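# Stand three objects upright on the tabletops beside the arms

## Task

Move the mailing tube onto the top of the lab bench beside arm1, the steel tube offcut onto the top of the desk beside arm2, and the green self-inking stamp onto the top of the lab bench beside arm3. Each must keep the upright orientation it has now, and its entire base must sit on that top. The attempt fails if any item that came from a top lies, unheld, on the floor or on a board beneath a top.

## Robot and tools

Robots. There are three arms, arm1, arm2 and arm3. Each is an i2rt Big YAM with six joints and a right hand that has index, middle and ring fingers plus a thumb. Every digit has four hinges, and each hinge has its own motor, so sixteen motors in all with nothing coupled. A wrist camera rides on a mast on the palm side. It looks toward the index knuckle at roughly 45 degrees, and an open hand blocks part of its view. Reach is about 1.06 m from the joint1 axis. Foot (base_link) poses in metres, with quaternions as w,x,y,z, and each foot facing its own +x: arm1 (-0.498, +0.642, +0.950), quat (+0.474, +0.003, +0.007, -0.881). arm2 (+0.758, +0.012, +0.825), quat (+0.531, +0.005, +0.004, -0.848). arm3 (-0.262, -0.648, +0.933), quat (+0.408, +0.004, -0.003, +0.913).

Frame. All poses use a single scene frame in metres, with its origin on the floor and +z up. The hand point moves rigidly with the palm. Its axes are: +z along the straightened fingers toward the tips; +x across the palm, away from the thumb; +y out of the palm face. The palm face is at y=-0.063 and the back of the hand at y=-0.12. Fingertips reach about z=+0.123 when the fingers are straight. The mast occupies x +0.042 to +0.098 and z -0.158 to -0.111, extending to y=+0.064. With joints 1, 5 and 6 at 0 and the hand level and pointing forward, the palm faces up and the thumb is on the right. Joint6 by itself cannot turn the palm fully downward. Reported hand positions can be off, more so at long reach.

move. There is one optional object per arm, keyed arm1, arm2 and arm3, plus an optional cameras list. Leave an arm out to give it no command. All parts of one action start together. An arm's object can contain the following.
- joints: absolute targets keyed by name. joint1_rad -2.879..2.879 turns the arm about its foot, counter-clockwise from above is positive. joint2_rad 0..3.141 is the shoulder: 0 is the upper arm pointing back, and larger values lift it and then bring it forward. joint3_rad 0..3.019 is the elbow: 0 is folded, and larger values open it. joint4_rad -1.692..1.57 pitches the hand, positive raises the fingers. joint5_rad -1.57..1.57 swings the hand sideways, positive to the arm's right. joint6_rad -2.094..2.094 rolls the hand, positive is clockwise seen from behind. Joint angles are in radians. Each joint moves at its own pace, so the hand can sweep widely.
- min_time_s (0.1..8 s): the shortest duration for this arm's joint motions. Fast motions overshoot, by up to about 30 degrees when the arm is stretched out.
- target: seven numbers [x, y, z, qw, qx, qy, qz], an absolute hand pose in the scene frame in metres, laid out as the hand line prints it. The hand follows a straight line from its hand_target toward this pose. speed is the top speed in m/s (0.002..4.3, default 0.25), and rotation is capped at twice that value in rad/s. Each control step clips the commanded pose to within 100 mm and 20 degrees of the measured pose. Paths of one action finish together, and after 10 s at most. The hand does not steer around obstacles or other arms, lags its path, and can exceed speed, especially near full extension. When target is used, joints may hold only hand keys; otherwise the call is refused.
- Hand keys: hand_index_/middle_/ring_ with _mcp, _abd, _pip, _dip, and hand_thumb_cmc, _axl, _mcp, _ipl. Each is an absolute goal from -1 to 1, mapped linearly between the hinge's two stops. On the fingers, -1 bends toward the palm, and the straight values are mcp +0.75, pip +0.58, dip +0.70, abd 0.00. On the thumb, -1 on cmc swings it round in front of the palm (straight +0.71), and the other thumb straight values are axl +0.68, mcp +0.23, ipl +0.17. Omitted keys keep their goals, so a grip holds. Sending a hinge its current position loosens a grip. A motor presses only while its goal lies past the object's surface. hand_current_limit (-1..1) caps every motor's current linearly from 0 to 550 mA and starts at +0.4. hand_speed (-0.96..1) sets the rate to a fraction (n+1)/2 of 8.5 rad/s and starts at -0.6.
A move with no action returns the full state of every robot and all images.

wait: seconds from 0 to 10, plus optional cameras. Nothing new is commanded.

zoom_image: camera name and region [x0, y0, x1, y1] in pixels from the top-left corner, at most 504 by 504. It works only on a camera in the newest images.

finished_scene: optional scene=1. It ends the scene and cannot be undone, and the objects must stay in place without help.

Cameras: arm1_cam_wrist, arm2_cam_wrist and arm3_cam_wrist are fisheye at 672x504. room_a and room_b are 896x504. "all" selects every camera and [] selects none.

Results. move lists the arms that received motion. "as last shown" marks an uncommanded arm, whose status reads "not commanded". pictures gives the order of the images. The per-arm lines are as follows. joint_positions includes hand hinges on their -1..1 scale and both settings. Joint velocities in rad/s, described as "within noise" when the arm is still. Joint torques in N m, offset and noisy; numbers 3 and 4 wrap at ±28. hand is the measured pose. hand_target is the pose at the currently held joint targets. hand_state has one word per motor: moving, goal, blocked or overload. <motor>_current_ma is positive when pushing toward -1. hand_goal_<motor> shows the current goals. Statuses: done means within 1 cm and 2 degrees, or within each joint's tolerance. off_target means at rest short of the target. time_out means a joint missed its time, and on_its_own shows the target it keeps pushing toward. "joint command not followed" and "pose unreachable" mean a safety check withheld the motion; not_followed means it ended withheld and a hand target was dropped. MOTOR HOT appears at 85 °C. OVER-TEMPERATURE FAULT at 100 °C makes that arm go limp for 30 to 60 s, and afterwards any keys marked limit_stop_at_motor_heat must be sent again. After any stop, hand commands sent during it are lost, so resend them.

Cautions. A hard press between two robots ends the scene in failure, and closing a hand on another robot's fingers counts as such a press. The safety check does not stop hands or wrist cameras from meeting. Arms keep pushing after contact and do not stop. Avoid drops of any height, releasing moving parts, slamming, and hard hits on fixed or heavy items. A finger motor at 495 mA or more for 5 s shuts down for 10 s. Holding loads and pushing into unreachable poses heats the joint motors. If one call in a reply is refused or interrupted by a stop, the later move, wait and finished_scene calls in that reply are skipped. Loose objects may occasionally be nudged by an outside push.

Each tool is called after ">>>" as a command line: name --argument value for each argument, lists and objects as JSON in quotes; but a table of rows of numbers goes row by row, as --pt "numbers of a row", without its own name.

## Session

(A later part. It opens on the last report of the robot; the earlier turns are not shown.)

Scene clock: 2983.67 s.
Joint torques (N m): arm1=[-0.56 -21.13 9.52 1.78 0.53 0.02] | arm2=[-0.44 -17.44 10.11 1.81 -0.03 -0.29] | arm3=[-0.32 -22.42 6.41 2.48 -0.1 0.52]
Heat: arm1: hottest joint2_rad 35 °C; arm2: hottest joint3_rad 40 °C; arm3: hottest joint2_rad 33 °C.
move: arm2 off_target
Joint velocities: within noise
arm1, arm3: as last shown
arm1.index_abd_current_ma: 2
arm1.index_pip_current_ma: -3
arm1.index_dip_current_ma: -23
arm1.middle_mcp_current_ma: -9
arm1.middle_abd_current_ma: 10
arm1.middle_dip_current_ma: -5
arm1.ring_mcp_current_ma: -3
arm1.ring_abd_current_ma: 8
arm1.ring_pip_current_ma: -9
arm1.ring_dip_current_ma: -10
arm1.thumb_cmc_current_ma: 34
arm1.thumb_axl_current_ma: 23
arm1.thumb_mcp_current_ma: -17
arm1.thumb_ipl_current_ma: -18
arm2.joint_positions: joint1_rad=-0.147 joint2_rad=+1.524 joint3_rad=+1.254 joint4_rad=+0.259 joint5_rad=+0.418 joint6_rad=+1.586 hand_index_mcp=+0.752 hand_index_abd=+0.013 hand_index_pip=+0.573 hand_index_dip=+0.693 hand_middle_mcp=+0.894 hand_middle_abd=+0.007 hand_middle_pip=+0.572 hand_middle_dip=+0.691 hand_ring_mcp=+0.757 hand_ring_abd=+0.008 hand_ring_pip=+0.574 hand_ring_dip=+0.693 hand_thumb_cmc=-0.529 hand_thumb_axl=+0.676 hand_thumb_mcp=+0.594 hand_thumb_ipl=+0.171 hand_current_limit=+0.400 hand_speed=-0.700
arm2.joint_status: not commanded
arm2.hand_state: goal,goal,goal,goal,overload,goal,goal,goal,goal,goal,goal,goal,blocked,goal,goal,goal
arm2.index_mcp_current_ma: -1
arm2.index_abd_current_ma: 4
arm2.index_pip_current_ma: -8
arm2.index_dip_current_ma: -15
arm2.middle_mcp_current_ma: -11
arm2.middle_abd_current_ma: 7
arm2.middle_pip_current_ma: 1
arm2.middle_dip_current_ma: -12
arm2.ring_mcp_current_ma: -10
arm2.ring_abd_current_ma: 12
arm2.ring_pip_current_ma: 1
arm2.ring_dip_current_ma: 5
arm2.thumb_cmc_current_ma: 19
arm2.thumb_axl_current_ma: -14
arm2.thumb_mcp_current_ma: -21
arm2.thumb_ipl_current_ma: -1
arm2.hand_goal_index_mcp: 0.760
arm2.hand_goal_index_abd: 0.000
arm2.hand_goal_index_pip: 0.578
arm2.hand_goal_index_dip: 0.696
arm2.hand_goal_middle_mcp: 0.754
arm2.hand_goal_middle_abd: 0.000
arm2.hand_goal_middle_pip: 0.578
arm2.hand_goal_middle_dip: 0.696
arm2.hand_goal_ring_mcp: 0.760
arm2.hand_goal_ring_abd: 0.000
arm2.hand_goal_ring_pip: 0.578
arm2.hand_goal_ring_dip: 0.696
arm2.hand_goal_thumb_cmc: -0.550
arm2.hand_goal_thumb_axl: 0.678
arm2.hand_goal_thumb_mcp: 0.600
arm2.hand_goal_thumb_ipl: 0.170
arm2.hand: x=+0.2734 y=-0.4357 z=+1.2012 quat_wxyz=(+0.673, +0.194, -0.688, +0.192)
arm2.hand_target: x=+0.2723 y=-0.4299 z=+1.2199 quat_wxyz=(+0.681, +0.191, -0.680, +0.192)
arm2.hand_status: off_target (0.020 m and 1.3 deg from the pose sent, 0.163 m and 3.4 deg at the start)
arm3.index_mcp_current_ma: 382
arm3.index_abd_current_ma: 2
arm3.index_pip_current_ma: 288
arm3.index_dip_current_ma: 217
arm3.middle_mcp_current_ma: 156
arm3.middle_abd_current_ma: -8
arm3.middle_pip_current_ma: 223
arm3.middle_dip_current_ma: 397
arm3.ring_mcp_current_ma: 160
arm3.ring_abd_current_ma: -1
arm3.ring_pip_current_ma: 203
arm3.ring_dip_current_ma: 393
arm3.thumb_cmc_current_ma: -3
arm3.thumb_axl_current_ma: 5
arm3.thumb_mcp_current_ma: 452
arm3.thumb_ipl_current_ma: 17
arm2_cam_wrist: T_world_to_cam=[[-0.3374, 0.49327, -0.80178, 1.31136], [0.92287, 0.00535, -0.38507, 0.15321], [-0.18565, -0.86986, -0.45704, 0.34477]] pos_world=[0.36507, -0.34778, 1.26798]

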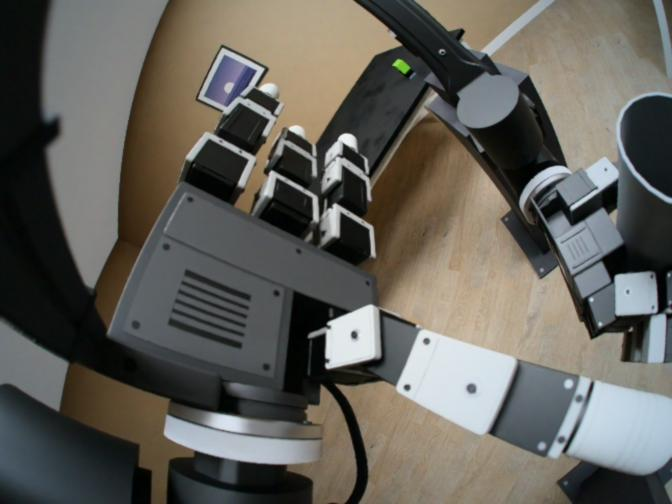

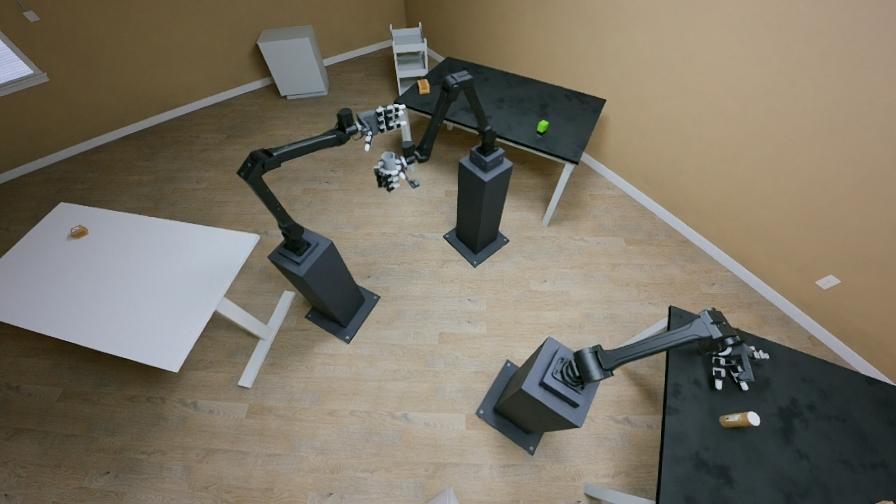

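>>> move --arm2 '{"target": [0.2465, -0.382, 1.222, 0.681, 0.191, -0.680, 0.192], "speed": 0.06, "joints": {"hand_index_mcp": 0.2, "hand_index_pip": 0.3, "hand_index_dip": 0.65, "hand_middle_mcp": 1.0, "hand_ring_mcp": 1.0}}' --cameras '["arm2_cam_wrist", "room_a"]'

>>> zoom_image --camera "room_a" --region '[340, 90, 460, 190]'

Scene clock: 3010.83 s.
Joint torques (N m): arm1=[-0.5 -21.19 9.51 1.78 0.53 0.02] | arm2=[0.03 -15.21 8.96 2.1 0 -0.2] | arm3=[-0.32 -22.59 6.41 2.47 -0.1 0.51]
Heat: arm1: hottest joint2_rad 35 °C; arm2: hottest joint3_rad 40 °C; arm3: hottest joint2_rad 33 °C.
move: arm2 not_followed
Joint velocities: within noise
arm1: as last shown
arm1.index_mcp_current_ma: -10
arm1.index_abd_current_ma: -1
arm1.index_pip_current_ma: 6
arm1.index_dip_current_ma: -22
arm1.middle_mcp_current_ma: -5
arm1.middle_abd_current_ma: 14
arm1.middle_pip_current_ma: -21
arm1.middle_dip_current_ma: 6
arm1.ring_mcp_current_ma: 6
arm1.ring_abd_current_ma: 24
arm1.ring_pip_current_ma: 0
arm1.ring_dip_current_ma: 8
arm1.thumb_cmc_current_ma: 25
arm1.thumb_axl_current_ma: 31
arm1.thumb_mcp_current_ma: -33
arm1.thumb_ipl_current_ma: -27
arm2.joint_positions: joint1_rad=-0.184 joint2_rad=+1.511 joint3_rad=+1.229 joint4_rad=+0.259 joint5_rad=+0.365 joint6_rad=+1.586 hand_index_mcp=+0.207 hand_index_abd=+0.013 hand_index_pip=+0.300 hand_index_dip=+0.652 hand_middle_mcp=+0.891 hand_middle_abd=+0.007 hand_middle_pip=+0.572 hand_middle_dip=+0.691 hand_ring_mcp=+0.997 hand_ring_abd=+0.008 hand_ring_pip=+0.574 hand_ring_dip=+0.693 hand_thumb_cmc=-0.529 hand_thumb_axl=+0.676 hand_thumb_mcp=+0.594 hand_thumb_ipl=+0.170 hand_current_limit=+0.400 hand_speed=-0.700
arm2.joint_status: hand_middle_mcp off_target (ended at +0.891, target +1.000); the others done
arm2.hand_state: goal,goal,goal,goal,overload,goal,goal,goal,goal,goal,goal,goal,blocked,goal,goal,goal
arm2.index_mcp_current_ma: 22
arm2.index_abd_current_ma: 16
arm2.index_pip_current_ma: -5
arm2.index_dip_current_ma: 14
arm2.middle_mcp_current_ma: 0
arm2.middle_abd_current_ma: 0
arm2.middle_pip_current_ma: -16
arm2.middle_dip_current_ma: 5
arm2.ring_mcp_current_ma: -15
arm2.ring_abd_current_ma: 0
arm2.ring_pip_current_ma: -1
arm2.ring_dip_current_ma: 1
arm2.thumb_cmc_current_ma: 32
arm2.thumb_axl_current_ma: -9
arm2.thumb_mcp_current_ma: -12
arm2.thumb_ipl_current_ma: -3
arm2.hand_goal_index_mcp: 0.200
arm2.hand_goal_index_abd: 0.000
arm2.hand_goal_index_pip: 0.300
arm2.hand_goal_index_dip: 0.650
arm2.hand_goal_middle_mcp: 1.000
arm2.hand_goal_middle_abd: 0.000
arm2.hand_goal_middle_pip: 0.578
arm2.hand_goal_middle_dip: 0.696
arm2.hand_goal_ring_mcp: 1.000
arm2.hand_goal_ring_abd: 0.000
arm2.hand_goal_ring_pip: 0.578
arm2.hand_goal_ring_dip: 0.696
arm2.hand_goal_thumb_cmc: -0.550
arm2.hand_goal_thumb_axl: 0.678
arm2.hand_goal_thumb_mcp: 0.600
arm2.hand_goal_thumb_ipl: 0.170
arm2.on_its_own: joint5_rad is held at +0.365, not at its first target +0.416
arm2.hand: x=+0.2623 y=-0.4226 z=+1.1952 quat_wxyz=(+0.668, +0.202, -0.689, +0.196)
arm2.hand_target: x=+0.2623 y=-0.4226 z=+1.1952 quat_wxyz=(+0.668, +0.202, -0.689, +0.196)
arm2.hand_status: not_followed (0.051 m and 2.3 deg from the pose sent, 0.064 m and 1.3 deg at the start)
arm3.joint_positions: joint1_rad=-1.841 joint2_rad=+1.999 joint3_rad=+0.913 joint4_rad=+1.070 joint5_rad=-0.107 joint6_rad=-1.583 hand_index_mcp=-0.153 hand_index_abd=-0.010 hand_index_pip=-0.188 hand_index_dip=-0.058 hand_middle_mcp=-0.163 hand_middle_abd=-0.010 hand_middle_pip=-0.145 hand_middle_dip=-0.156 hand_ring_mcp=-0.129 hand_ring_abd=-0.014 hand_ring_pip=-0.170 hand_ring_dip=-0.158 hand_thumb_cmc=-0.585 hand_thumb_axl=+0.696 hand_thumb_mcp=-0.050 hand_thumb_ipl=+0.410 hand_current_limit=+0.600 hand_speed=-0.800
arm3.joint_status: not commanded
arm3.hand_state: blocked,goal,blocked,blocked,blocked,goal,blocked,blocked,blocked,goal,blocked,blocked,blocked,goal,blocked,goal
arm3.index_mcp_current_ma: 381
arm3.index_abd_current_ma: -13
arm3.index_pip_current_ma: 269
arm3.index_dip_current_ma: 222
arm3.middle_mcp_current_ma: 168
arm3.middle_abd_current_ma: -9
arm3.middle_pip_current_ma: 229
arm3.middle_dip_current_ma: 385
arm3.ring_mcp_current_ma: 160
arm3.ring_abd_current_ma: -3
arm3.ring_pip_current_ma: 210
arm3.ring_dip_current_ma: 392
arm3.thumb_cmc_current_ma: 4
arm3.thumb_axl_current_ma: 6
arm3.thumb_mcp_current_ma: 448
arm3.thumb_ipl_current_ma: 0
arm3.hand_goal_index_mcp: -0.750
arm3.hand_goal_index_abd: 0.000
arm3.hand_goal_index_pip: -0.700
arm3.hand_goal_index_dip: -0.500
arm3.hand_goal_middle_mcp: -0.500
arm3.hand_goal_middle_abd: 0.000
arm3.hand_goal_middle_pip: -0.600
arm3.hand_goal_middle_dip: -0.800
arm3.hand_goal_ring_mcp: -0.450
arm3.hand_goal_ring_abd: 0.000
arm3.hand_goal_ring_pip: -0.600
arm3.hand_goal_ring_dip: -0.800
arm3.hand_goal_thumb_cmc: -0.550
arm3.hand_goal_thumb_axl: 0.678
arm3.hand_goal_thumb_mcp: -0.600
arm3.hand_goal_thumb_ipl: 0.400
arm3.hand: x=+0.2818 y=-0.2653 z=+1.0604 quat_wxyz=(+0.674, -0.199, +0.684, +0.196)
arm3.hand_target: x=+0.2809 y=-0.2630 z=+1.1044 quat_wxyz=(+0.696, -0.189, +0.659, +0.212)
arm3.hand_status: not commanded
led back after a hold (arm2 arm): the arm was led back toward your command in small steps, so it may still be short of it.
pose unreachable (arm2 arm): on one or more control steps of this call this arm could not follow its commanded pose, so it was not sent that pose on those steps. On the call's last step it was still not sent that pose. It may still have moved: this result reports where it is.
cause: moving toward the commanded pose would bring a part of the arm too close to another arm (this arm's hand and a part of the arm3 arm, at the place that arm is still heading or pushing toward).
arm2_cam_wrist: T_world_to_cam=[[-0.33963, 0.49451, -0.80007, 1.29551], [0.92551, 0.02416, -0.37795, 0.15984], [-0.16757, -0.86883, -0.46588, 0.35762]] pos_world=[0.35199, -0.3338, 1.26351]

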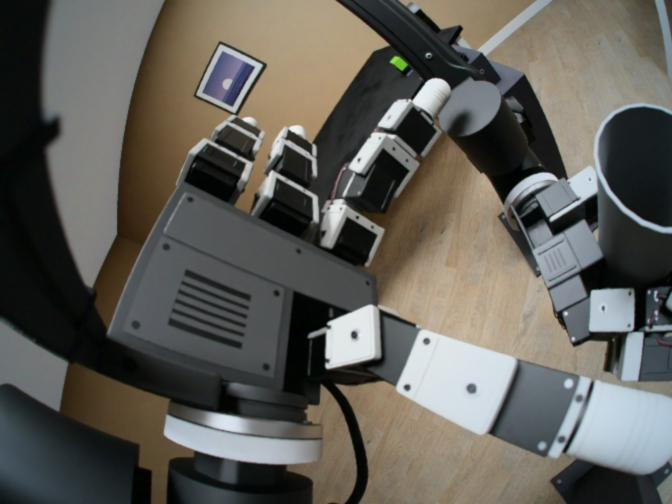

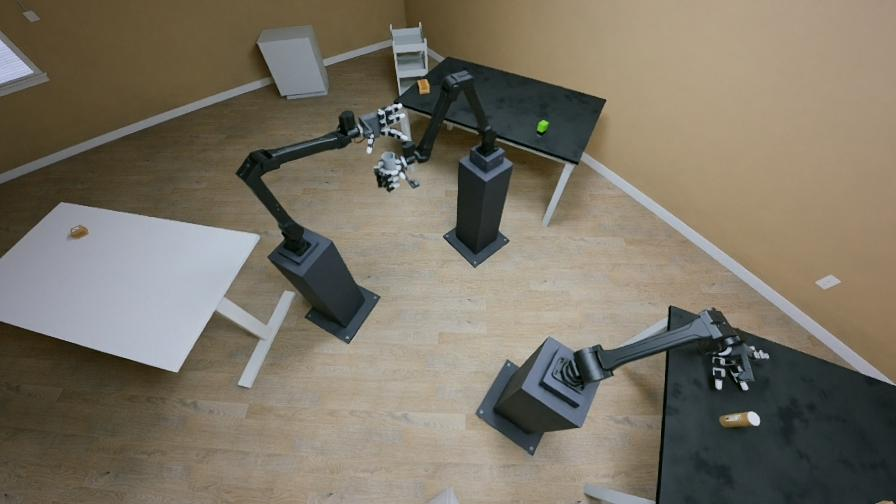

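Scaled by 4.200 from the camera's image (finer frame: 1280x720).

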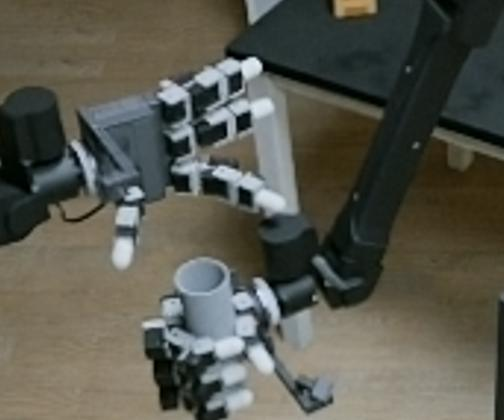

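>>> move --arm2 '{"target": [0.2623, -0.43, 1.30, 0.681, 0.191, -0.680, 0.192], "speed": 0.12, "joints": {"hand_index_mcp": 0.0, "hand_index_pip": 0.0, "hand_index_dip": 0.25, "hand_middle_mcp": 0.75, "hand_middle_pip": -0.9, "hand_middle_dip": -0.5, "hand_ring_mcp": 0.75, "hand_ring_pip": -0.9, "hand_ring_dip": -0.5}}' --cameras '[]'

>>> move --arm2 '{"target": [0.2104, -0.3222, 1.30, 0.681, 0.191, -0.680, 0.192], "speed": 0.1}' --cameras '["arm2_cam_wrist", "room_a"]'

>>> zoom_image --camera "room_a" --region '[340, 90, 460, 190]'

Scene clock: 3050.67 s.
Joint torques (N m): arm1=[-0.56 -21.13 9.52 1.78 0.53 0.02] | arm2=[1.08 -17.14 13.37 1.63 0.11 -0.39] | arm3=[-0.44 -22.42 6.45 2.44 -0.1 0.52]
Heat: arm1: hottest joint2_rad 35 °C; arm2: hottest joint3_rad 40 °C; arm3: hottest joint2_rad 33 °C.
move: arm2 off_target
Joint velocities: within noise
arm1.joint_positions: joint1_rad=-0.789 joint2_rad=+2.379 joint3_rad=+1.472 joint4_rad=+0.498 joint5_rad=+0.408 joint6_rad=+1.738 hand_index_mcp=+0.380 hand_index_abd=+0.004 hand_index_pip=+0.162 hand_index_dip=+0.588 hand_middle_mcp=+0.996 hand_middle_abd=+0.011 hand_middle_pip=+0.571 hand_middle_dip=+0.697 hand_ring_mcp=+0.995 hand_ring_abd=+0.010 hand_ring_pip=+0.571 hand_ring_dip=+0.690 hand_thumb_cmc=-0.324 hand_thumb_axl=+0.700 hand_thumb_mcp=+0.052 hand_thumb_ipl=+0.266 hand_current_limit=+0.400 hand_speed=-0.900
arm1.joint_status: not commanded
arm1.hand_state: goal,goal,goal,goal,goal,goal,goal,goal,goal,goal,goal,goal,blocked,blocked,blocked,goal
arm1.index_mcp_current_ma: -10
arm1.index_abd_current_ma: 16
arm1.index_pip_current_ma: 16
arm1.index_dip_current_ma: -22
arm1.middle_mcp_current_ma: -17
arm1.middle_abd_current_ma: 20
arm1.middle_pip_current_ma: -9
arm1.middle_dip_current_ma: -10
arm1.ring_mcp_current_ma: 1
arm1.ring_abd_current_ma: 5
arm1.ring_pip_current_ma: -10
arm1.ring_dip_current_ma: 4
arm1.thumb_cmc_current_ma: 32
arm1.thumb_axl_current_ma: 25
arm1.thumb_mcp_current_ma: -29
arm1.thumb_ipl_current_ma: -25
arm1.hand_goal_index_mcp: 0.380
arm1.hand_goal_index_abd: 0.000
arm1.hand_goal_index_pip: 0.170
arm1.hand_goal_index_dip: 0.600
arm1.hand_goal_middle_mcp: 1.000
arm1.hand_goal_middle_abd: 0.000
arm1.hand_goal_middle_pip: 0.578
arm1.hand_goal_middle_dip: 0.696
arm1.hand_goal_ring_mcp: 1.000
arm1.hand_goal_ring_abd: 0.000
arm1.hand_goal_ring_pip: 0.578
arm1.hand_goal_ring_dip: 0.696
arm1.hand_goal_thumb_cmc: -0.350
arm1.hand_goal_thumb_axl: 0.678
arm1.hand_goal_thumb_mcp: 0.080
arm1.hand_goal_thumb_ipl: 0.280
arm1.hand: x=-1.2601 y=+0.6354 z=+0.8786 quat_wxyz=(+0.560, -0.094, -0.819, -0.075)
arm1.hand_target: x=-1.2723 y=+0.6331 z=+0.8852 quat_wxyz=(+0.569, -0.101, -0.813, -0.071)
arm1.hand_status: not commanded
arm2.joint_positions: joint1_rad=-0.183 joint2_rad=+1.503 joint3_rad=+1.405 joint4_rad=+0.050 joint5_rad=+0.399 joint6_rad=+1.586 hand_index_mcp=+0.005 hand_index_abd=+0.013 hand_index_pip=+0.006 hand_index_dip=+0.256 hand_middle_mcp=+0.894 hand_middle_abd=+0.007 hand_middle_pip=-0.893 hand_middle_dip=-0.495 hand_ring_mcp=+0.750 hand_ring_abd=+0.008 hand_ring_pip=-0.895 hand_ring_dip=-0.497 hand_thumb_cmc=-0.529 hand_thumb_axl=+0.676 hand_thumb_mcp=+0.594 hand_thumb_ipl=+0.170 hand_current_limit=+0.400 hand_speed=-0.700
arm2.joint_status: hand_middle_mcp off_target (ended at +0.894, target +0.750); the others done
arm2.hand_state: goal,goal,goal,goal,overload,goal,goal,goal,goal,goal,goal,goal,blocked,goal,goal,goal
arm2.index_mcp_current_ma: 16
arm2.index_abd_current_ma: 6
arm2.index_pip_current_ma: 4
arm2.index_dip_current_ma: 16
arm2.middle_mcp_current_ma: -5
arm2.middle_abd_current_ma: 9
arm2.middle_pip_current_ma: 25
arm2.middle_dip_current_ma: 10
arm2.ring_mcp_current_ma: -11
arm2.ring_abd_current_ma: 1
arm2.ring_pip_current_ma: 6
arm2.ring_dip_current_ma: 9
arm2.thumb_cmc_current_ma: 27
arm2.thumb_axl_current_ma: -13
arm2.thumb_mcp_current_ma: -16
arm2.thumb_ipl_current_ma: -5
arm2.hand_goal_index_mcp: 0.000
arm2.hand_goal_index_abd: 0.000
arm2.hand_goal_index_pip: 0.000
arm2.hand_goal_index_dip: 0.250
arm2.hand_goal_middle_mcp: 0.750
arm2.hand_goal_middle_abd: 0.000
arm2.hand_goal_middle_pip: -0.900
arm2.hand_goal_middle_dip: -0.500
arm2.hand_goal_ring_mcp: 0.750
arm2.hand_goal_ring_abd: 0.000
arm2.hand_goal_ring_pip: -0.900
arm2.hand_goal_ring_dip: -0.500
arm2.hand_goal_thumb_cmc: -0.550
arm2.hand_goal_thumb_axl: 0.678
arm2.hand_goal_thumb_mcp: 0.600
arm2.hand_goal_thumb_ipl: 0.170
arm2.hand: x=+0.2561 y=-0.4248 z=+1.2599 quat_wxyz=(+0.664, +0.196, -0.699, +0.179)
arm2.hand_target: x=+0.2635 y=-0.4284 z=+1.2994 quat_wxyz=(+0.681, +0.191, -0.680, +0.192)
arm2.hand_status: off_target (0.041 m and 3.3 deg from the pose sent, 0.105 m and 2.3 deg at the start)
arm3.joint_positions: joint1_rad=-1.841 joint2_rad=+1.999 joint3_rad=+0.913 joint4_rad=+1.070 joint5_rad=-0.107 joint6_rad=-1.583 hand_index_mcp=-0.153 hand_index_abd=-0.010 hand_index_pip=-0.188 hand_index_dip=-0.058 hand_middle_mcp=-0.163 hand_middle_abd=-0.010 hand_middle_pip=-0.145 hand_middle_dip=-0.156 hand_ring_mcp=-0.129 hand_ring_abd=-0.014 hand_ring_pip=-0.170 hand_ring_dip=-0.158 hand_thumb_cmc=-0.585 hand_thumb_axl=+0.696 hand_thumb_mcp=-0.050 hand_thumb_ipl=+0.410 hand_current_limit=+0.600 hand_speed=-0.800
arm3.joint_status: not commanded
arm3.hand_state: blocked,goal,blocked,blocked,blocked,goal,blocked,blocked,blocked,goal,blocked,blocked,blocked,goal,blocked,goal
arm3.index_mcp_current_ma: 383
arm3.index_abd_current_ma: 7
arm3.index_pip_current_ma: 278
arm3.index_dip_current_ma: 217
arm3.middle_mcp_current_ma: 164
arm3.middle_abd_current_ma: -4
arm3.middle_pip_current_ma: 223
arm3.middle_dip_current_ma: 394
arm3.ring_mcp_current_ma: 150
arm3.ring_abd_current_ma: -5
arm3.ring_pip_current_ma: 203
arm3.ring_dip_current_ma: 392
arm3.thumb_cmc_current_ma: 3
arm3.thumb_axl_current_ma: -12
arm3.thumb_mcp_current_ma: 432
arm3.thumb_ipl_current_ma: 12
arm3.hand_goal_index_mcp: -0.750
arm3.hand_goal_index_abd: 0.000
arm3.hand_goal_index_pip: -0.700
arm3.hand_goal_index_dip: -0.500
arm3.hand_goal_middle_mcp: -0.500
arm3.hand_goal_middle_abd: 0.000
arm3.hand_goal_middle_pip: -0.600
arm3.hand_goal_middle_dip: -0.800
arm3.hand_goal_ring_mcp: -0.450
arm3.hand_goal_ring_abd: 0.000
arm3.hand_goal_ring_pip: -0.600
arm3.hand_goal_ring_dip: -0.800
arm3.hand_goal_thumb_cmc: -0.550
arm3.hand_goal_thumb_axl: 0.678
arm3.hand_goal_thumb_mcp: -0.600
arm3.hand_goal_thumb_ipl: 0.400
arm3.hand: x=+0.2818 y=-0.2653 z=+1.0604 quat_wxyz=(+0.674, -0.199, +0.684, +0.196)
arm3.hand_target: x=+0.2809 y=-0.2630 z=+1.1044 quat_wxyz=(+0.696, -0.189, +0.659, +0.212)
arm3.hand_status: not commanded
held back during your reply time (arm2 arm), on 90 control steps: a part of the arm was too close to another arm, or the arm's last command would have brought one too close.
led back after a hold (arm2 arm): the arm was led back toward your command in small steps, so it may still be short of it.
pose unreachable (arm2 arm): on one or more control steps of this call this arm could not follow its commanded pose, so it was not sent that pose on those steps. It may still have moved: this result reports where it is.
cause: moving toward the commanded pose would bring a part of the arm too close to another arm (this arm's hand and a part of the arm3 arm, at the place that arm is still heading or pushing toward).

Scene clock: 3052.57 s.
Joint torques (N m): arm1=[-0.62 -21.19 9.52 1.78 0.53 0.02] | arm2=[0.03 -15.62 9.61 2.02 -0.08 -0.33] | arm3=[-0.5 -22.48 6.38 2.43 -0.1 0.51]
Heat: arm1: hottest joint2_rad 35 °C; arm2: hottest joint3_rad 40 °C; arm3: hottest joint2_rad 33 °C.
move: arm2 off_target
Joint velocities: within noise
arm1, arm3: as last shown
arm1.index_mcp_current_ma: -4
arm1.index_abd_current_ma: 10
arm1.index_pip_current_ma: -2
arm1.index_dip_current_ma: -29
arm1.middle_mcp_current_ma: -10
arm1.middle_abd_current_ma: 16
arm1.middle_pip_current_ma: -15
arm1.middle_dip_current_ma: 7
arm1.ring_mcp_current_ma: -9
arm1.ring_abd_current_ma: 9
arm1.ring_pip_current_ma: 6
arm1.ring_dip_current_ma: -6
arm1.thumb_cmc_current_ma: 30
arm1.thumb_axl_current_ma: 22
arm1.thumb_mcp_current_ma: -30
arm1.thumb_ipl_current_ma: -24
arm2.joint_positions: joint1_rad=-0.392 joint2_rad=+1.394 joint3_rad=+1.335 joint4_rad=+0.050 joint5_rad=+0.177 joint6_rad=+1.586 hand_index_mcp=+0.002 hand_index_abd=+0.013 hand_index_pip=+0.005 hand_index_dip=+0.256 hand_middle_mcp=+0.891 hand_middle_abd=+0.007 hand_middle_pip=-0.893 hand_middle_dip=-0.495 hand_ring_mcp=+0.748 hand_ring_abd=+0.008 hand_ring_pip=-0.896 hand_ring_dip=-0.497 hand_thumb_cmc=-0.529 hand_thumb_axl=+0.676 hand_thumb_mcp=+0.594 hand_thumb_ipl=+0.170 hand_current_limit=+0.400 hand_speed=-0.700
arm2.joint_status: not commanded
arm2.hand_state: goal,goal,goal,goal,overload,goal,goal,goal,goal,goal,goal,goal,blocked,goal,goal,goal
arm2.index_mcp_current_ma: 16
arm2.index_abd_current_ma: 7
arm2.index_pip_current_ma: 21
arm2.index_dip_current_ma: 21
arm2.middle_mcp_current_ma: 1
arm2.middle_abd_current_ma: 1
arm2.middle_pip_current_ma: 14
arm2.middle_dip_current_ma: 10
arm2.ring_mcp_current_ma: -5
arm2.ring_abd_current_ma: 5
arm2.ring_pip_current_ma: 8
arm2.ring_dip_current_ma: 17
arm2.thumb_cmc_current_ma: 35
arm2.thumb_axl_current_ma: -8
arm2.thumb_mcp_current_ma: -31
arm2.thumb_ipl_current_ma: -2
arm2.hand_goal_index_mcp: 0.000
arm2.hand_goal_index_abd: 0.000
arm2.hand_goal_index_pip: 0.000
arm2.hand_goal_index_dip: 0.250
arm2.hand_goal_middle_mcp: 0.750
arm2.hand_goal_middle_abd: 0.000
arm2.hand_goal_middle_pip: -0.900
arm2.hand_goal_middle_dip: -0.500
arm2.hand_goal_ring_mcp: 0.750
arm2.hand_goal_ring_abd: 0.000
arm2.hand_goal_ring_pip: -0.900
arm2.hand_goal_ring_dip: -0.500
arm2.hand_goal_thumb_cmc: -0.550
arm2.hand_goal_thumb_axl: 0.678
arm2.hand_goal_thumb_mcp: 0.600
arm2.hand_goal_thumb_ipl: 0.170
arm2.hand: x=+0.2061 y=-0.3290 z=+1.2849 quat_wxyz=(+0.673, +0.192, -0.687, +0.193)
arm2.hand_target: x=+0.2104 y=-0.3221 z=+1.3000 quat_wxyz=(+0.681, +0.191, -0.680, +0.192)
arm2.hand_status: off_target (0.017 m and 1.2 deg from the pose sent, 0.119 m and 3.3 deg at the start)
arm3.index_pip_current_ma: 295
arm3.index_dip_current_ma: 209
arm3.middle_mcp_current_ma: 148
arm3.middle_abd_current_ma: -22
arm3.middle_pip_current_ma: 222
arm3.middle_dip_current_ma: 402
arm3.ring_mcp_current_ma: 149
arm3.ring_abd_current_ma: -6
arm3.ring_dip_current_ma: 406
arm3.thumb_cmc_current_ma: 8
arm3.thumb_axl_current_ma: 15
arm3.thumb_mcp_current_ma: 441
arm3.thumb_ipl_current_ma: -1
arm2_cam_wrist: T_world_to_cam=[[-0.33592, 0.49141, -0.80353, 1.30455], [0.92288, 0.00118, -0.38509, 0.24563], [-0.18829, -0.87092, -0.45391, 0.45962]] pos_world=[0.29808, -0.24107, 1.35147]

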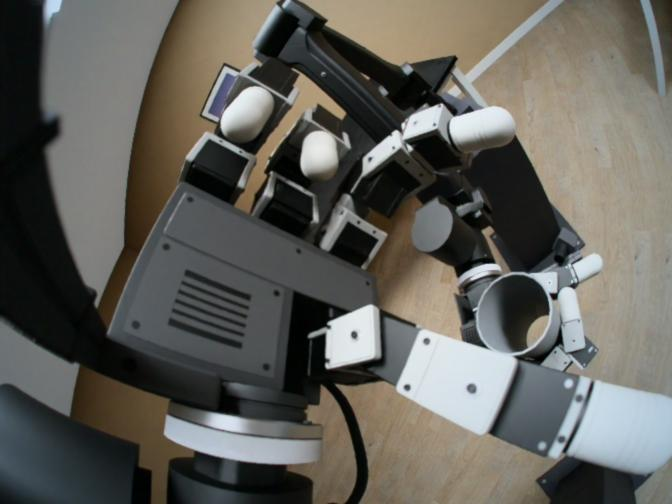

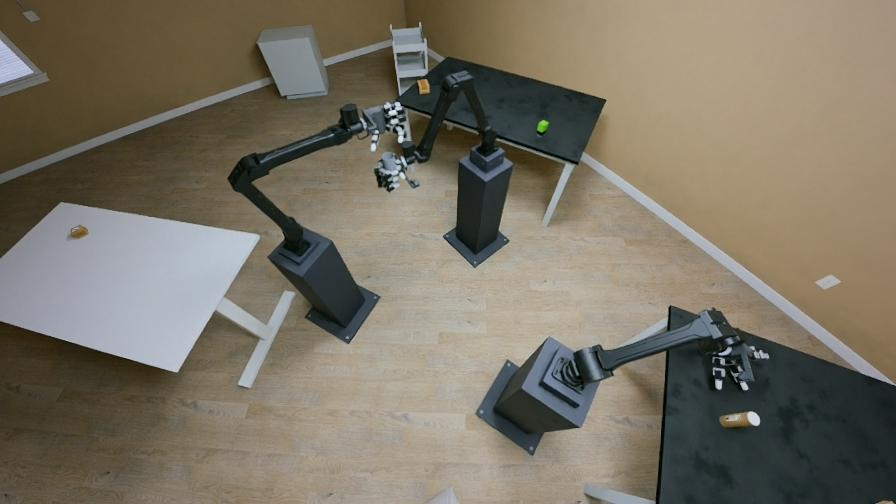

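Scaled by 4.200 from the camera's image (finer frame: 1280x720).

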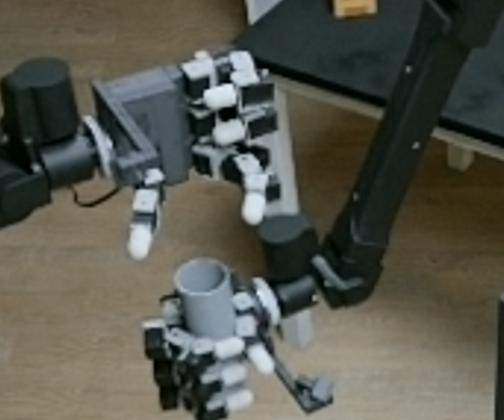

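>>> move --arm2 '{"target": [0.2208, -0.3063, 1.255, 0.681, 0.191, -0.680, 0.192], "speed": 0.06}' --cameras '["arm2_cam_wrist", "room_a", "arm3_cam_wrist"]'

>>> zoom_image --camera "room_a" --region '[340, 90, 460, 190]'

>>> zoom_image --camera "arm2_cam_wrist" --region '[380, 180, 640, 420]'

Scene clock: 3063.90 s.
Joint torques (N m): arm1=[-0.56 -21.19 9.51 1.77 0.53 0.01] | arm2=[-0.91 -15.27 9.55 3.1 -0.07 -0.37] | arm3=[-0.44 -22.53 6.38 2.51 -0.1 0.52]
Heat: arm1: hottest joint2_rad 35 °C; arm2: hottest joint3_rad 40 °C; arm3: hottest joint2_rad 33 °C.
move: arm2 off_target
Joint velocities: within noise
arm1, arm3: as last shown
arm1.index_mcp_current_ma: -11
arm1.index_abd_current_ma: 23
arm1.index_pip_current_ma: 14
arm1.index_dip_current_ma: -26
arm1.middle_mcp_current_ma: -17
arm1.middle_pip_current_ma: -11
arm1.middle_dip_current_ma: -11
arm1.ring_mcp_current_ma: 8
arm1.ring_abd_current_ma: 16
arm1.ring_pip_current_ma: -7
arm1.ring_dip_current_ma: 13
arm1.thumb_cmc_current_ma: 34
arm1.thumb_axl_current_ma: 34
arm1.thumb_mcp_current_ma: -24
arm1.thumb_ipl_current_ma: -19
arm2.joint_positions: joint1_rad=-0.393 joint2_rad=+1.361 joint3_rad=+1.180 joint4_rad=+0.141 joint5_rad=+0.167 joint6_rad=+1.586 hand_index_mcp=+0.005 hand_index_abd=+0.013 hand_index_pip=+0.006 hand_index_dip=+0.256 hand_middle_mcp=+0.891 hand_middle_abd=+0.007 hand_middle_pip=-0.893 hand_middle_dip=-0.495 hand_ring_mcp=+0.748 hand_ring_abd=+0.008 hand_ring_pip=-0.896 hand_ring_dip=-0.497 hand_thumb_cmc=-0.529 hand_thumb_axl=+0.676 hand_thumb_mcp=+0.594 hand_thumb_ipl=+0.170 hand_current_limit=+0.400 hand_speed=-0.700
arm2.joint_status: not commanded
arm2.hand_state: goal,goal,goal,goal,overload,goal,goal,goal,goal,goal,goal,goal,blocked,goal,goal,goal
arm2.index_mcp_current_ma: 10
arm2.index_abd_current_ma: 13
arm2.index_pip_current_ma: 1
arm2.index_dip_current_ma: 11
arm2.middle_mcp_current_ma: 1
arm2.middle_abd_current_ma: 8
arm2.middle_pip_current_ma: 18
arm2.middle_dip_current_ma: 8
arm2.ring_mcp_current_ma: -7
arm2.ring_abd_current_ma: 6
arm2.ring_pip_current_ma: 6
arm2.ring_dip_current_ma: 10
arm2.thumb_cmc_current_ma: 19
arm2.thumb_axl_current_ma: -13
arm2.thumb_mcp_current_ma: -16
arm2.thumb_ipl_current_ma: -5
arm2.hand_goal_index_mcp: 0.000
arm2.hand_goal_index_abd: 0.000
arm2.hand_goal_index_pip: 0.000
arm2.hand_goal_index_dip: 0.250
arm2.hand_goal_middle_mcp: 0.750
arm2.hand_goal_middle_abd: 0.000
arm2.hand_goal_middle_pip: -0.900
arm2.hand_goal_middle_dip: -0.500
arm2.hand_goal_ring_mcp: 0.750
arm2.hand_goal_ring_abd: 0.000
arm2.hand_goal_ring_pip: -0.900
arm2.hand_goal_ring_dip: -0.500
arm2.hand_goal_thumb_cmc: -0.550
arm2.hand_goal_thumb_axl: 0.678
arm2.hand_goal_thumb_mcp: 0.600
arm2.hand_goal_thumb_ipl: 0.170
arm2.hand: x=+0.2206 y=-0.3166 z=+1.2318 quat_wxyz=(+0.663, +0.199, -0.696, +0.191)
arm2.hand_target: x=+0.2211 y=-0.3062 z=+1.2548 quat_wxyz=(+0.681, +0.191, -0.680, +0.192)
arm2.hand_status: off_target (0.025 m and 3.0 deg from the pose sent, 0.040 m and 1.2 deg at the start)
arm3.index_mcp_current_ma: 388
arm3.index_abd_current_ma: 4
arm3.index_pip_current_ma: 283
arm3.index_dip_current_ma: 214
arm3.middle_mcp_current_ma: 169
arm3.middle_abd_current_ma: -10
arm3.middle_pip_current_ma: 226
arm3.middle_dip_current_ma: 400
arm3.ring_mcp_current_ma: 163
arm3.ring_abd_current_ma: -17
arm3.ring_pip_current_ma: 200
arm3.ring_dip_current_ma: 382
arm3.thumb_cmc_current_ma: -12
arm3.thumb_axl_current_ma: 0
arm3.thumb_mcp_current_ma: 436
arm3.thumb_ipl_current_ma: -5
pictures: arm2_cam_wrist, arm3_cam_wrist, room_a
arm2_cam_wrist: T_world_to_cam=[[-0.32123, 0.50504, -0.80109, 1.25867], [0.93156, 0.01635, -0.36323, 0.1878], [-0.17035, -0.86294, -0.47572, 0.47446]] pos_world=[0.3102, -0.22931, 1.30224]
arm3_cam_wrist: T_world_to_cam=[[-0.34072, 0.47339, 0.81229, -0.60866], [-0.35985, -0.86386, 0.3525, -0.56089], [0.86857, -0.1722, 0.46468, -0.65994]] pos_world=[0.16399, -0.31004, 0.99878]

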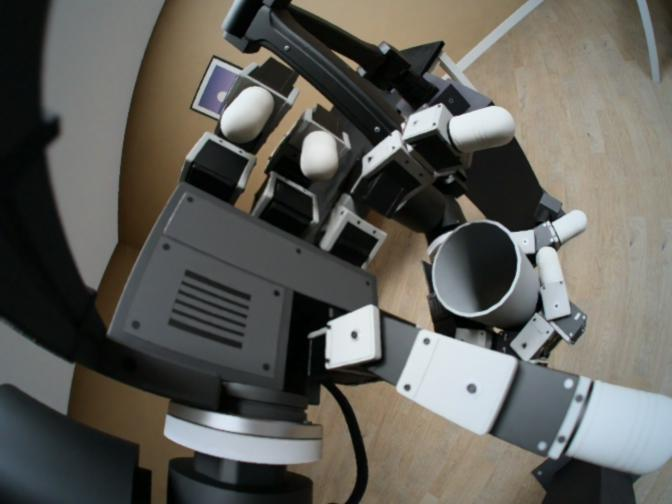

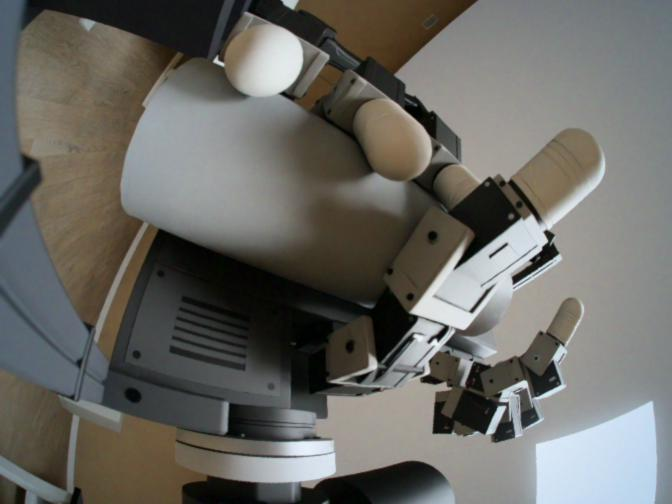

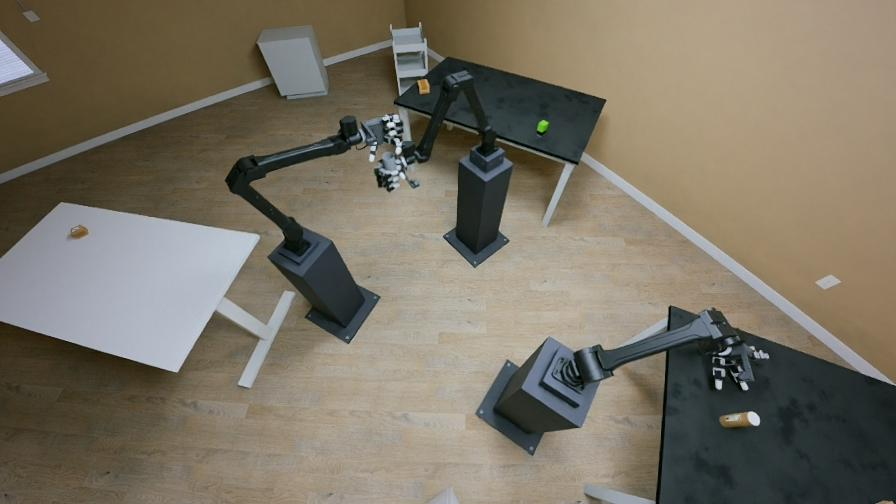

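Scaled by 4.200 from the camera's image (finer frame: 1280x720).

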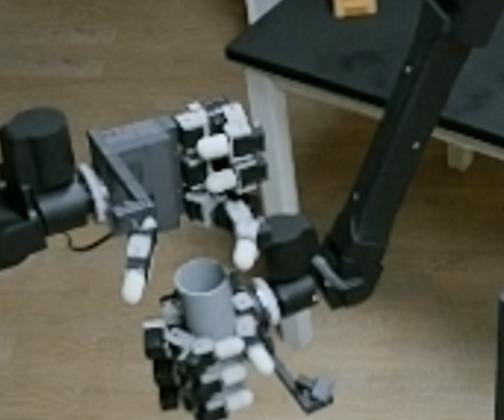

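Scaled by 1.938 from the camera's image (finer frame: 960x720).

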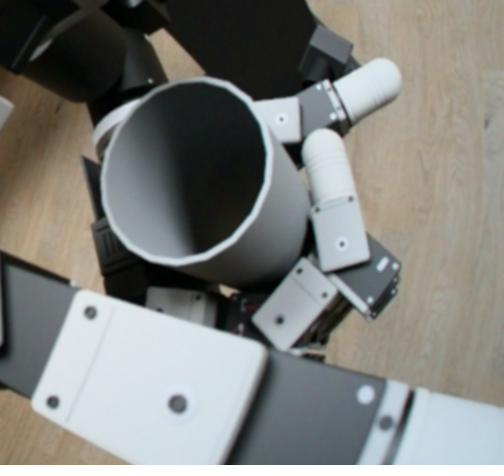

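>>> move --arm2 '{"target": [0.2206, -0.3063, 1.213, 0.681, 0.191, -0.680, 0.192], "speed": 0.05}' --cameras '["arm2_cam_wrist", "room_a", "arm3_cam_wrist"]'

>>> zoom_image --camera "arm2_cam_wrist" --region '[340, 120, 600, 380]'

Scene clock: 3079.50 s.
Joint torques (N m): arm1=[-0.62 -21.19 9.52 1.78 0.53 0.02] | arm2=[-0.91 -12.86 9.32 3.14 -0.08 -0.35] | arm3=[-0.38 -22.48 6.39 2.45 -0.1 0.51]
Heat: arm1: hottest joint2_rad 35 °C; arm2: hottest joint3_rad 40 °C; arm3: hottest joint2_rad 33 °C.
move: arm2 off_target
Joint velocities: within noise
arm1, arm3: as last shown
arm1.index_mcp_current_ma: -15
arm1.index_abd_current_ma: 25
arm1.index_pip_current_ma: 16
arm1.index_dip_current_ma: -21
arm1.middle_mcp_current_ma: -13
arm1.middle_abd_current_ma: 26
arm1.middle_pip_current_ma: -19
arm1.middle_dip_current_ma: 2
arm1.ring_abd_current_ma: 8
arm1.ring_pip_current_ma: -8
arm1.ring_dip_current_ma: 2
arm1.thumb_cmc_current_ma: 36
arm1.thumb_axl_current_ma: 35
arm1.thumb_mcp_current_ma: -34
arm1.thumb_ipl_current_ma: -20
arm2.joint_positions: joint1_rad=-0.393 joint2_rad=+1.360 joint3_rad=+1.092 joint4_rad=+0.254 joint5_rad=+0.167 joint6_rad=+1.586 hand_index_mcp=+0.005 hand_index_abd=+0.013 hand_index_pip=+0.006 hand_index_dip=+0.256 hand_middle_mcp=+0.891 hand_middle_abd=+0.007 hand_middle_pip=-0.893 hand_middle_dip=-0.495 hand_ring_mcp=+0.748 hand_ring_abd=+0.008 hand_ring_pip=-0.895 hand_ring_dip=-0.497 hand_thumb_cmc=-0.529 hand_thumb_axl=+0.676 hand_thumb_mcp=+0.594 hand_thumb_ipl=+0.170 hand_current_limit=+0.400 hand_speed=-0.700
arm2.joint_status: not commanded
arm2.hand_state: goal,goal,goal,goal,overload,goal,goal,goal,goal,goal,goal,goal,blocked,goal,goal,goal
arm2.index_mcp_current_ma: 17
arm2.index_abd_current_ma: -2
arm2.index_pip_current_ma: 0
arm2.index_dip_current_ma: -1
arm2.middle_mcp_current_ma: -5
arm2.middle_abd_current_ma: -1
arm2.middle_pip_current_ma: 8
arm2.middle_dip_current_ma: 13
arm2.ring_mcp_current_ma: -1
arm2.ring_abd_current_ma: 12
arm2.ring_pip_current_ma: 14
arm2.ring_dip_current_ma: 10
arm2.thumb_cmc_current_ma: 28
arm2.thumb_axl_current_ma: -8
arm2.thumb_mcp_current_ma: -23
arm2.thumb_ipl_current_ma: -3
arm2.hand_goal_index_mcp: 0.000
arm2.hand_goal_index_abd: 0.000
arm2.hand_goal_index_pip: 0.000
arm2.hand_goal_index_dip: 0.250
arm2.hand_goal_middle_mcp: 0.750
arm2.hand_goal_middle_abd: 0.000
arm2.hand_goal_middle_pip: -0.900
arm2.hand_goal_middle_dip: -0.500
arm2.hand_goal_ring_mcp: 0.750
arm2.hand_goal_ring_abd: 0.000
arm2.hand_goal_ring_pip: -0.900
arm2.hand_goal_ring_dip: -0.500
arm2.hand_goal_thumb_cmc: -0.550
arm2.hand_goal_thumb_axl: 0.678
arm2.hand_goal_thumb_mcp: 0.600
arm2.hand_goal_thumb_ipl: 0.170
arm2.hand: x=+0.2258 y=-0.3117 z=+1.2055 quat_wxyz=(+0.671, +0.195, -0.688, +0.195)
arm2.hand_target: x=+0.2208 y=-0.3061 z=+1.2130 quat_wxyz=(+0.681, +0.191, -0.680, +0.192)
arm2.hand_status: off_target (0.011 m and 1.6 deg from the pose sent, 0.021 m and 3.0 deg at the start)
arm3.index_mcp_current_ma: 384
arm3.index_abd_current_ma: 9
arm3.index_pip_current_ma: 288
arm3.index_dip_current_ma: 205
arm3.middle_mcp_current_ma: 160
arm3.middle_abd_current_ma: 6
arm3.middle_pip_current_ma: 224
arm3.middle_dip_current_ma: 404
arm3.ring_mcp_current_ma: 160
arm3.ring_abd_current_ma: -16
arm3.ring_pip_current_ma: 197
arm3.ring_dip_current_ma: 401
arm3.thumb_cmc_current_ma: 7
arm3.thumb_axl_current_ma: 8
arm3.thumb_mcp_current_ma: 441
arm3.thumb_ipl_current_ma: 2
pictures: arm2_cam_wrist, arm3_cam_wrist, room_a
arm2_cam_wrist: T_world_to_cam=[[-0.33688, 0.49117, -0.80328, 1.23864], [0.92432, 0.01006, -0.38149, 0.195], [-0.17929, -0.87101, -0.45738, 0.4445]] pos_world=[0.31674, -0.22318, 1.27268]
arm3_cam_wrist: T_world_to_cam=[[-0.34072, 0.47339, 0.81229, -0.60866], [-0.35985, -0.86386, 0.3525, -0.56089], [0.86857, -0.1722, 0.46468, -0.65994]] pos_world=[0.16399, -0.31004, 0.99878]

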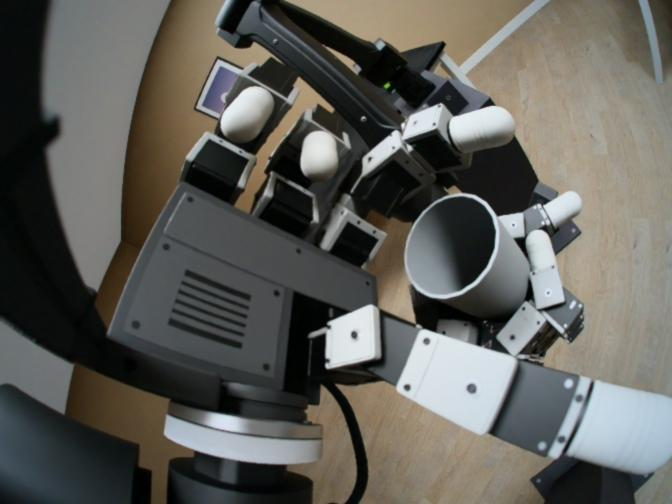

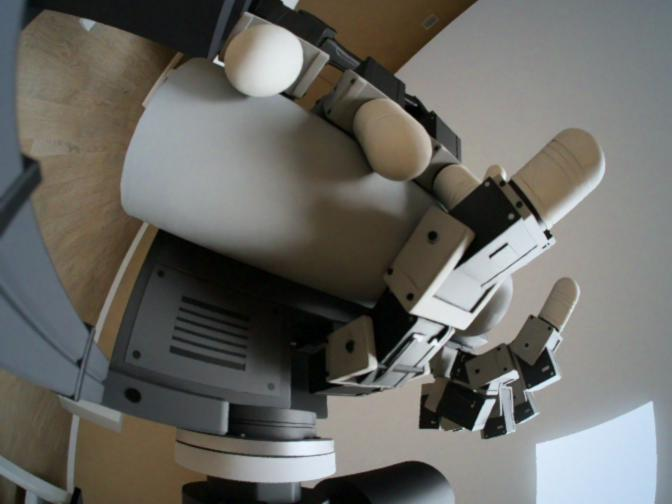

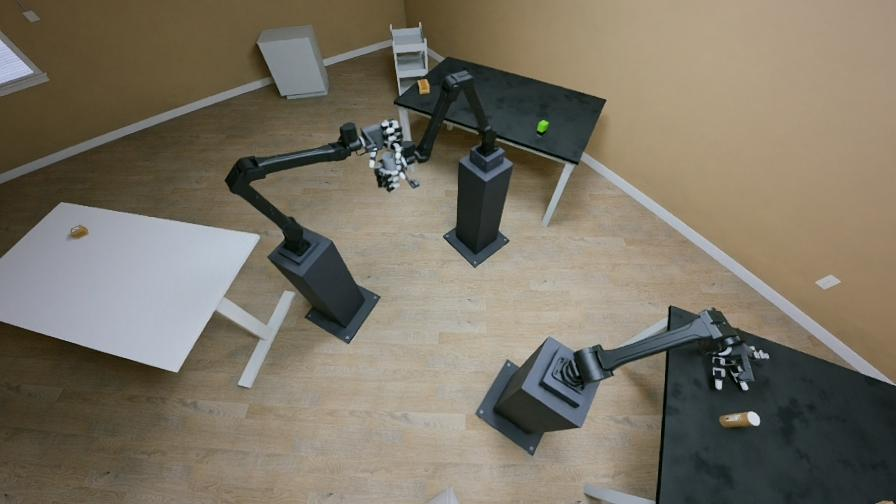

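Scaled by 1.938 from the camera's image (finer frame: 960x720).

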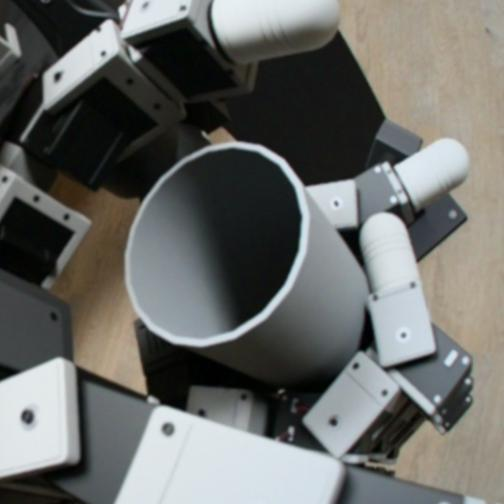

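>>> move --arm2 '{"target": [0.2082, -0.3146, 1.232, 0.681, 0.191, -0.680, 0.192], "speed": 0.05}' --cameras '["arm2_cam_wrist"]'

>>> zoom_image --camera "arm2_cam_wrist" --region '[340, 120, 600, 380]'

Scene clock: 3109.30 s.
Joint torques (N m): arm1=[-0.56 -21.13 9.51 1.78 0.53 0.02] | arm2=[-1.14 -12.16 13.64 1.88 -0.08 -0.36] | arm3=[-0.38 -22.53 6.38 2.45 -0.11 0.52]
Heat: arm1: hottest joint2_rad 35 °C; arm2: hottest joint3_rad 39 °C; arm3: hottest joint2_rad 33 °C.
move: arm2 off_target
Joint velocities: within noise
arm1, arm3: as last shown
arm1.index_mcp_current_ma: -2
arm1.index_abd_current_ma: 5
arm1.index_pip_current_ma: 0
arm1.index_dip_current_ma: -17
arm1.middle_mcp_current_ma: -9
arm1.middle_abd_current_ma: 22
arm1.middle_pip_current_ma: -15
arm1.middle_dip_current_ma: 3
arm1.ring_abd_current_ma: 12
arm1.ring_pip_current_ma: -3
arm1.ring_dip_current_ma: -8
arm1.thumb_cmc_current_ma: 17
arm1.thumb_axl_current_ma: 28
arm1.thumb_mcp_current_ma: -32
arm1.thumb_ipl_current_ma: -23
arm2.joint_positions: joint1_rad=-0.396 joint2_rad=+1.374 joint3_rad=+1.113 joint4_rad=+0.236 joint5_rad=+0.162 joint6_rad=+1.586 hand_index_mcp=+0.005 hand_index_abd=+0.013 hand_index_pip=+0.006 hand_index_dip=+0.256 hand_middle_mcp=+0.891 hand_middle_abd=+0.007 hand_middle_pip=-0.893 hand_middle_dip=-0.495 hand_ring_mcp=+0.748 hand_ring_abd=+0.008 hand_ring_pip=-0.895 hand_ring_dip=-0.497 hand_thumb_cmc=-0.529 hand_thumb_axl=+0.676 hand_thumb_mcp=+0.594 hand_thumb_ipl=+0.170 hand_current_limit=+0.400 hand_speed=-0.700
arm2.joint_status: not commanded
arm2.hand_state: goal,goal,goal,goal,overload,goal,goal,goal,goal,goal,goal,goal,blocked,goal,goal,goal
arm2.index_mcp_current_ma: 23
arm2.index_abd_current_ma: 8
arm2.index_pip_current_ma: 13
arm2.index_dip_current_ma: 16
arm2.middle_mcp_current_ma: -10
arm2.middle_abd_current_ma: 4
arm2.middle_pip_current_ma: 15
arm2.middle_dip_current_ma: 11
arm2.ring_mcp_current_ma: 4
arm2.ring_abd_current_ma: 18
arm2.ring_pip_current_ma: 12
arm2.ring_dip_current_ma: 8
arm2.thumb_cmc_current_ma: 32
arm2.thumb_axl_current_ma: -6
arm2.thumb_mcp_current_ma: -24
arm2.thumb_ipl_current_ma: -8
arm2.hand_goal_index_mcp: 0.000
arm2.hand_goal_index_abd: 0.000
arm2.hand_goal_index_pip: 0.000
arm2.hand_goal_index_dip: 0.250
arm2.hand_goal_middle_mcp: 0.750
arm2.hand_goal_middle_abd: 0.000
arm2.hand_goal_middle_pip: -0.900
arm2.hand_goal_middle_dip: -0.500
arm2.hand_goal_ring_mcp: 0.750
arm2.hand_goal_ring_abd: 0.000
arm2.hand_goal_ring_pip: -0.900
arm2.hand_goal_ring_dip: -0.500
arm2.hand_goal_thumb_cmc: -0.550
arm2.hand_goal_thumb_axl: 0.678
arm2.hand_goal_thumb_mcp: 0.600
arm2.hand_goal_thumb_ipl: 0.170
arm2.hand: x=+0.2208 y=-0.3146 z=+1.2053 quat_wxyz=(+0.667, +0.197, -0.692, +0.193)
arm2.hand_target: x=+0.2098 y=-0.3137 z=+1.2318 quat_wxyz=(+0.681, +0.191, -0.680, +0.192)
arm2.hand_status: off_target (0.029 m and 2.2 deg from the pose sent, 0.032 m and 1.6 deg at the start)
arm3.index_mcp_current_ma: 379
arm3.index_abd_current_ma: -3
arm3.index_pip_current_ma: 275
arm3.index_dip_current_ma: 220
arm3.middle_mcp_current_ma: 159
arm3.middle_abd_current_ma: 0
arm3.middle_pip_current_ma: 228
arm3.middle_dip_current_ma: 406
arm3.ring_mcp_current_ma: 165
arm3.ring_abd_current_ma: -1
arm3.ring_pip_current_ma: 196
arm3.ring_dip_current_ma: 398
arm3.thumb_cmc_current_ma: 3
arm3.thumb_axl_current_ma: 13
arm3.thumb_mcp_current_ma: 458
arm3.thumb_ipl_current_ma: 5
arm2_cam_wrist: T_world_to_cam=[[-0.33048, 0.49687, -0.80244, 1.23755], [0.92757, 0.01394, -0.37338, 0.19032], [-0.17434, -0.86771, -0.46549, 0.45068]] pos_world=[0.31102, -0.22649, 1.2739]

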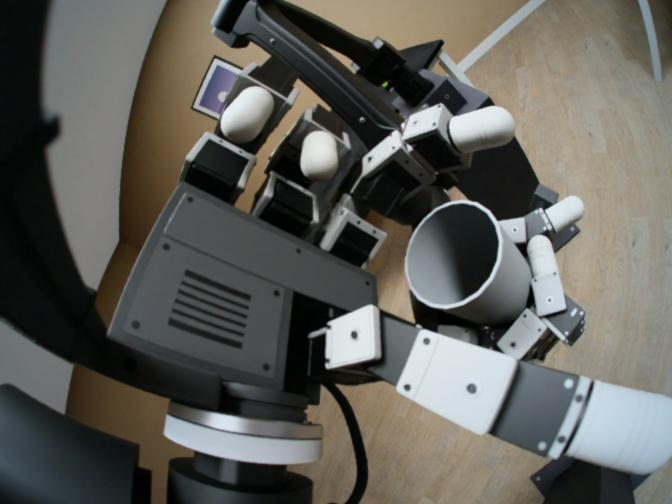

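Scaled by 1.938 from the camera's image (finer frame: 960x720).

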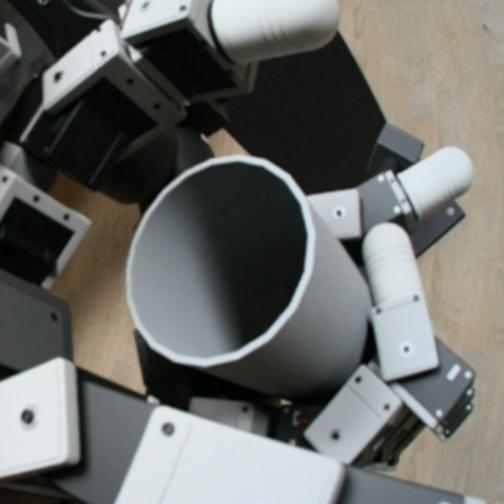

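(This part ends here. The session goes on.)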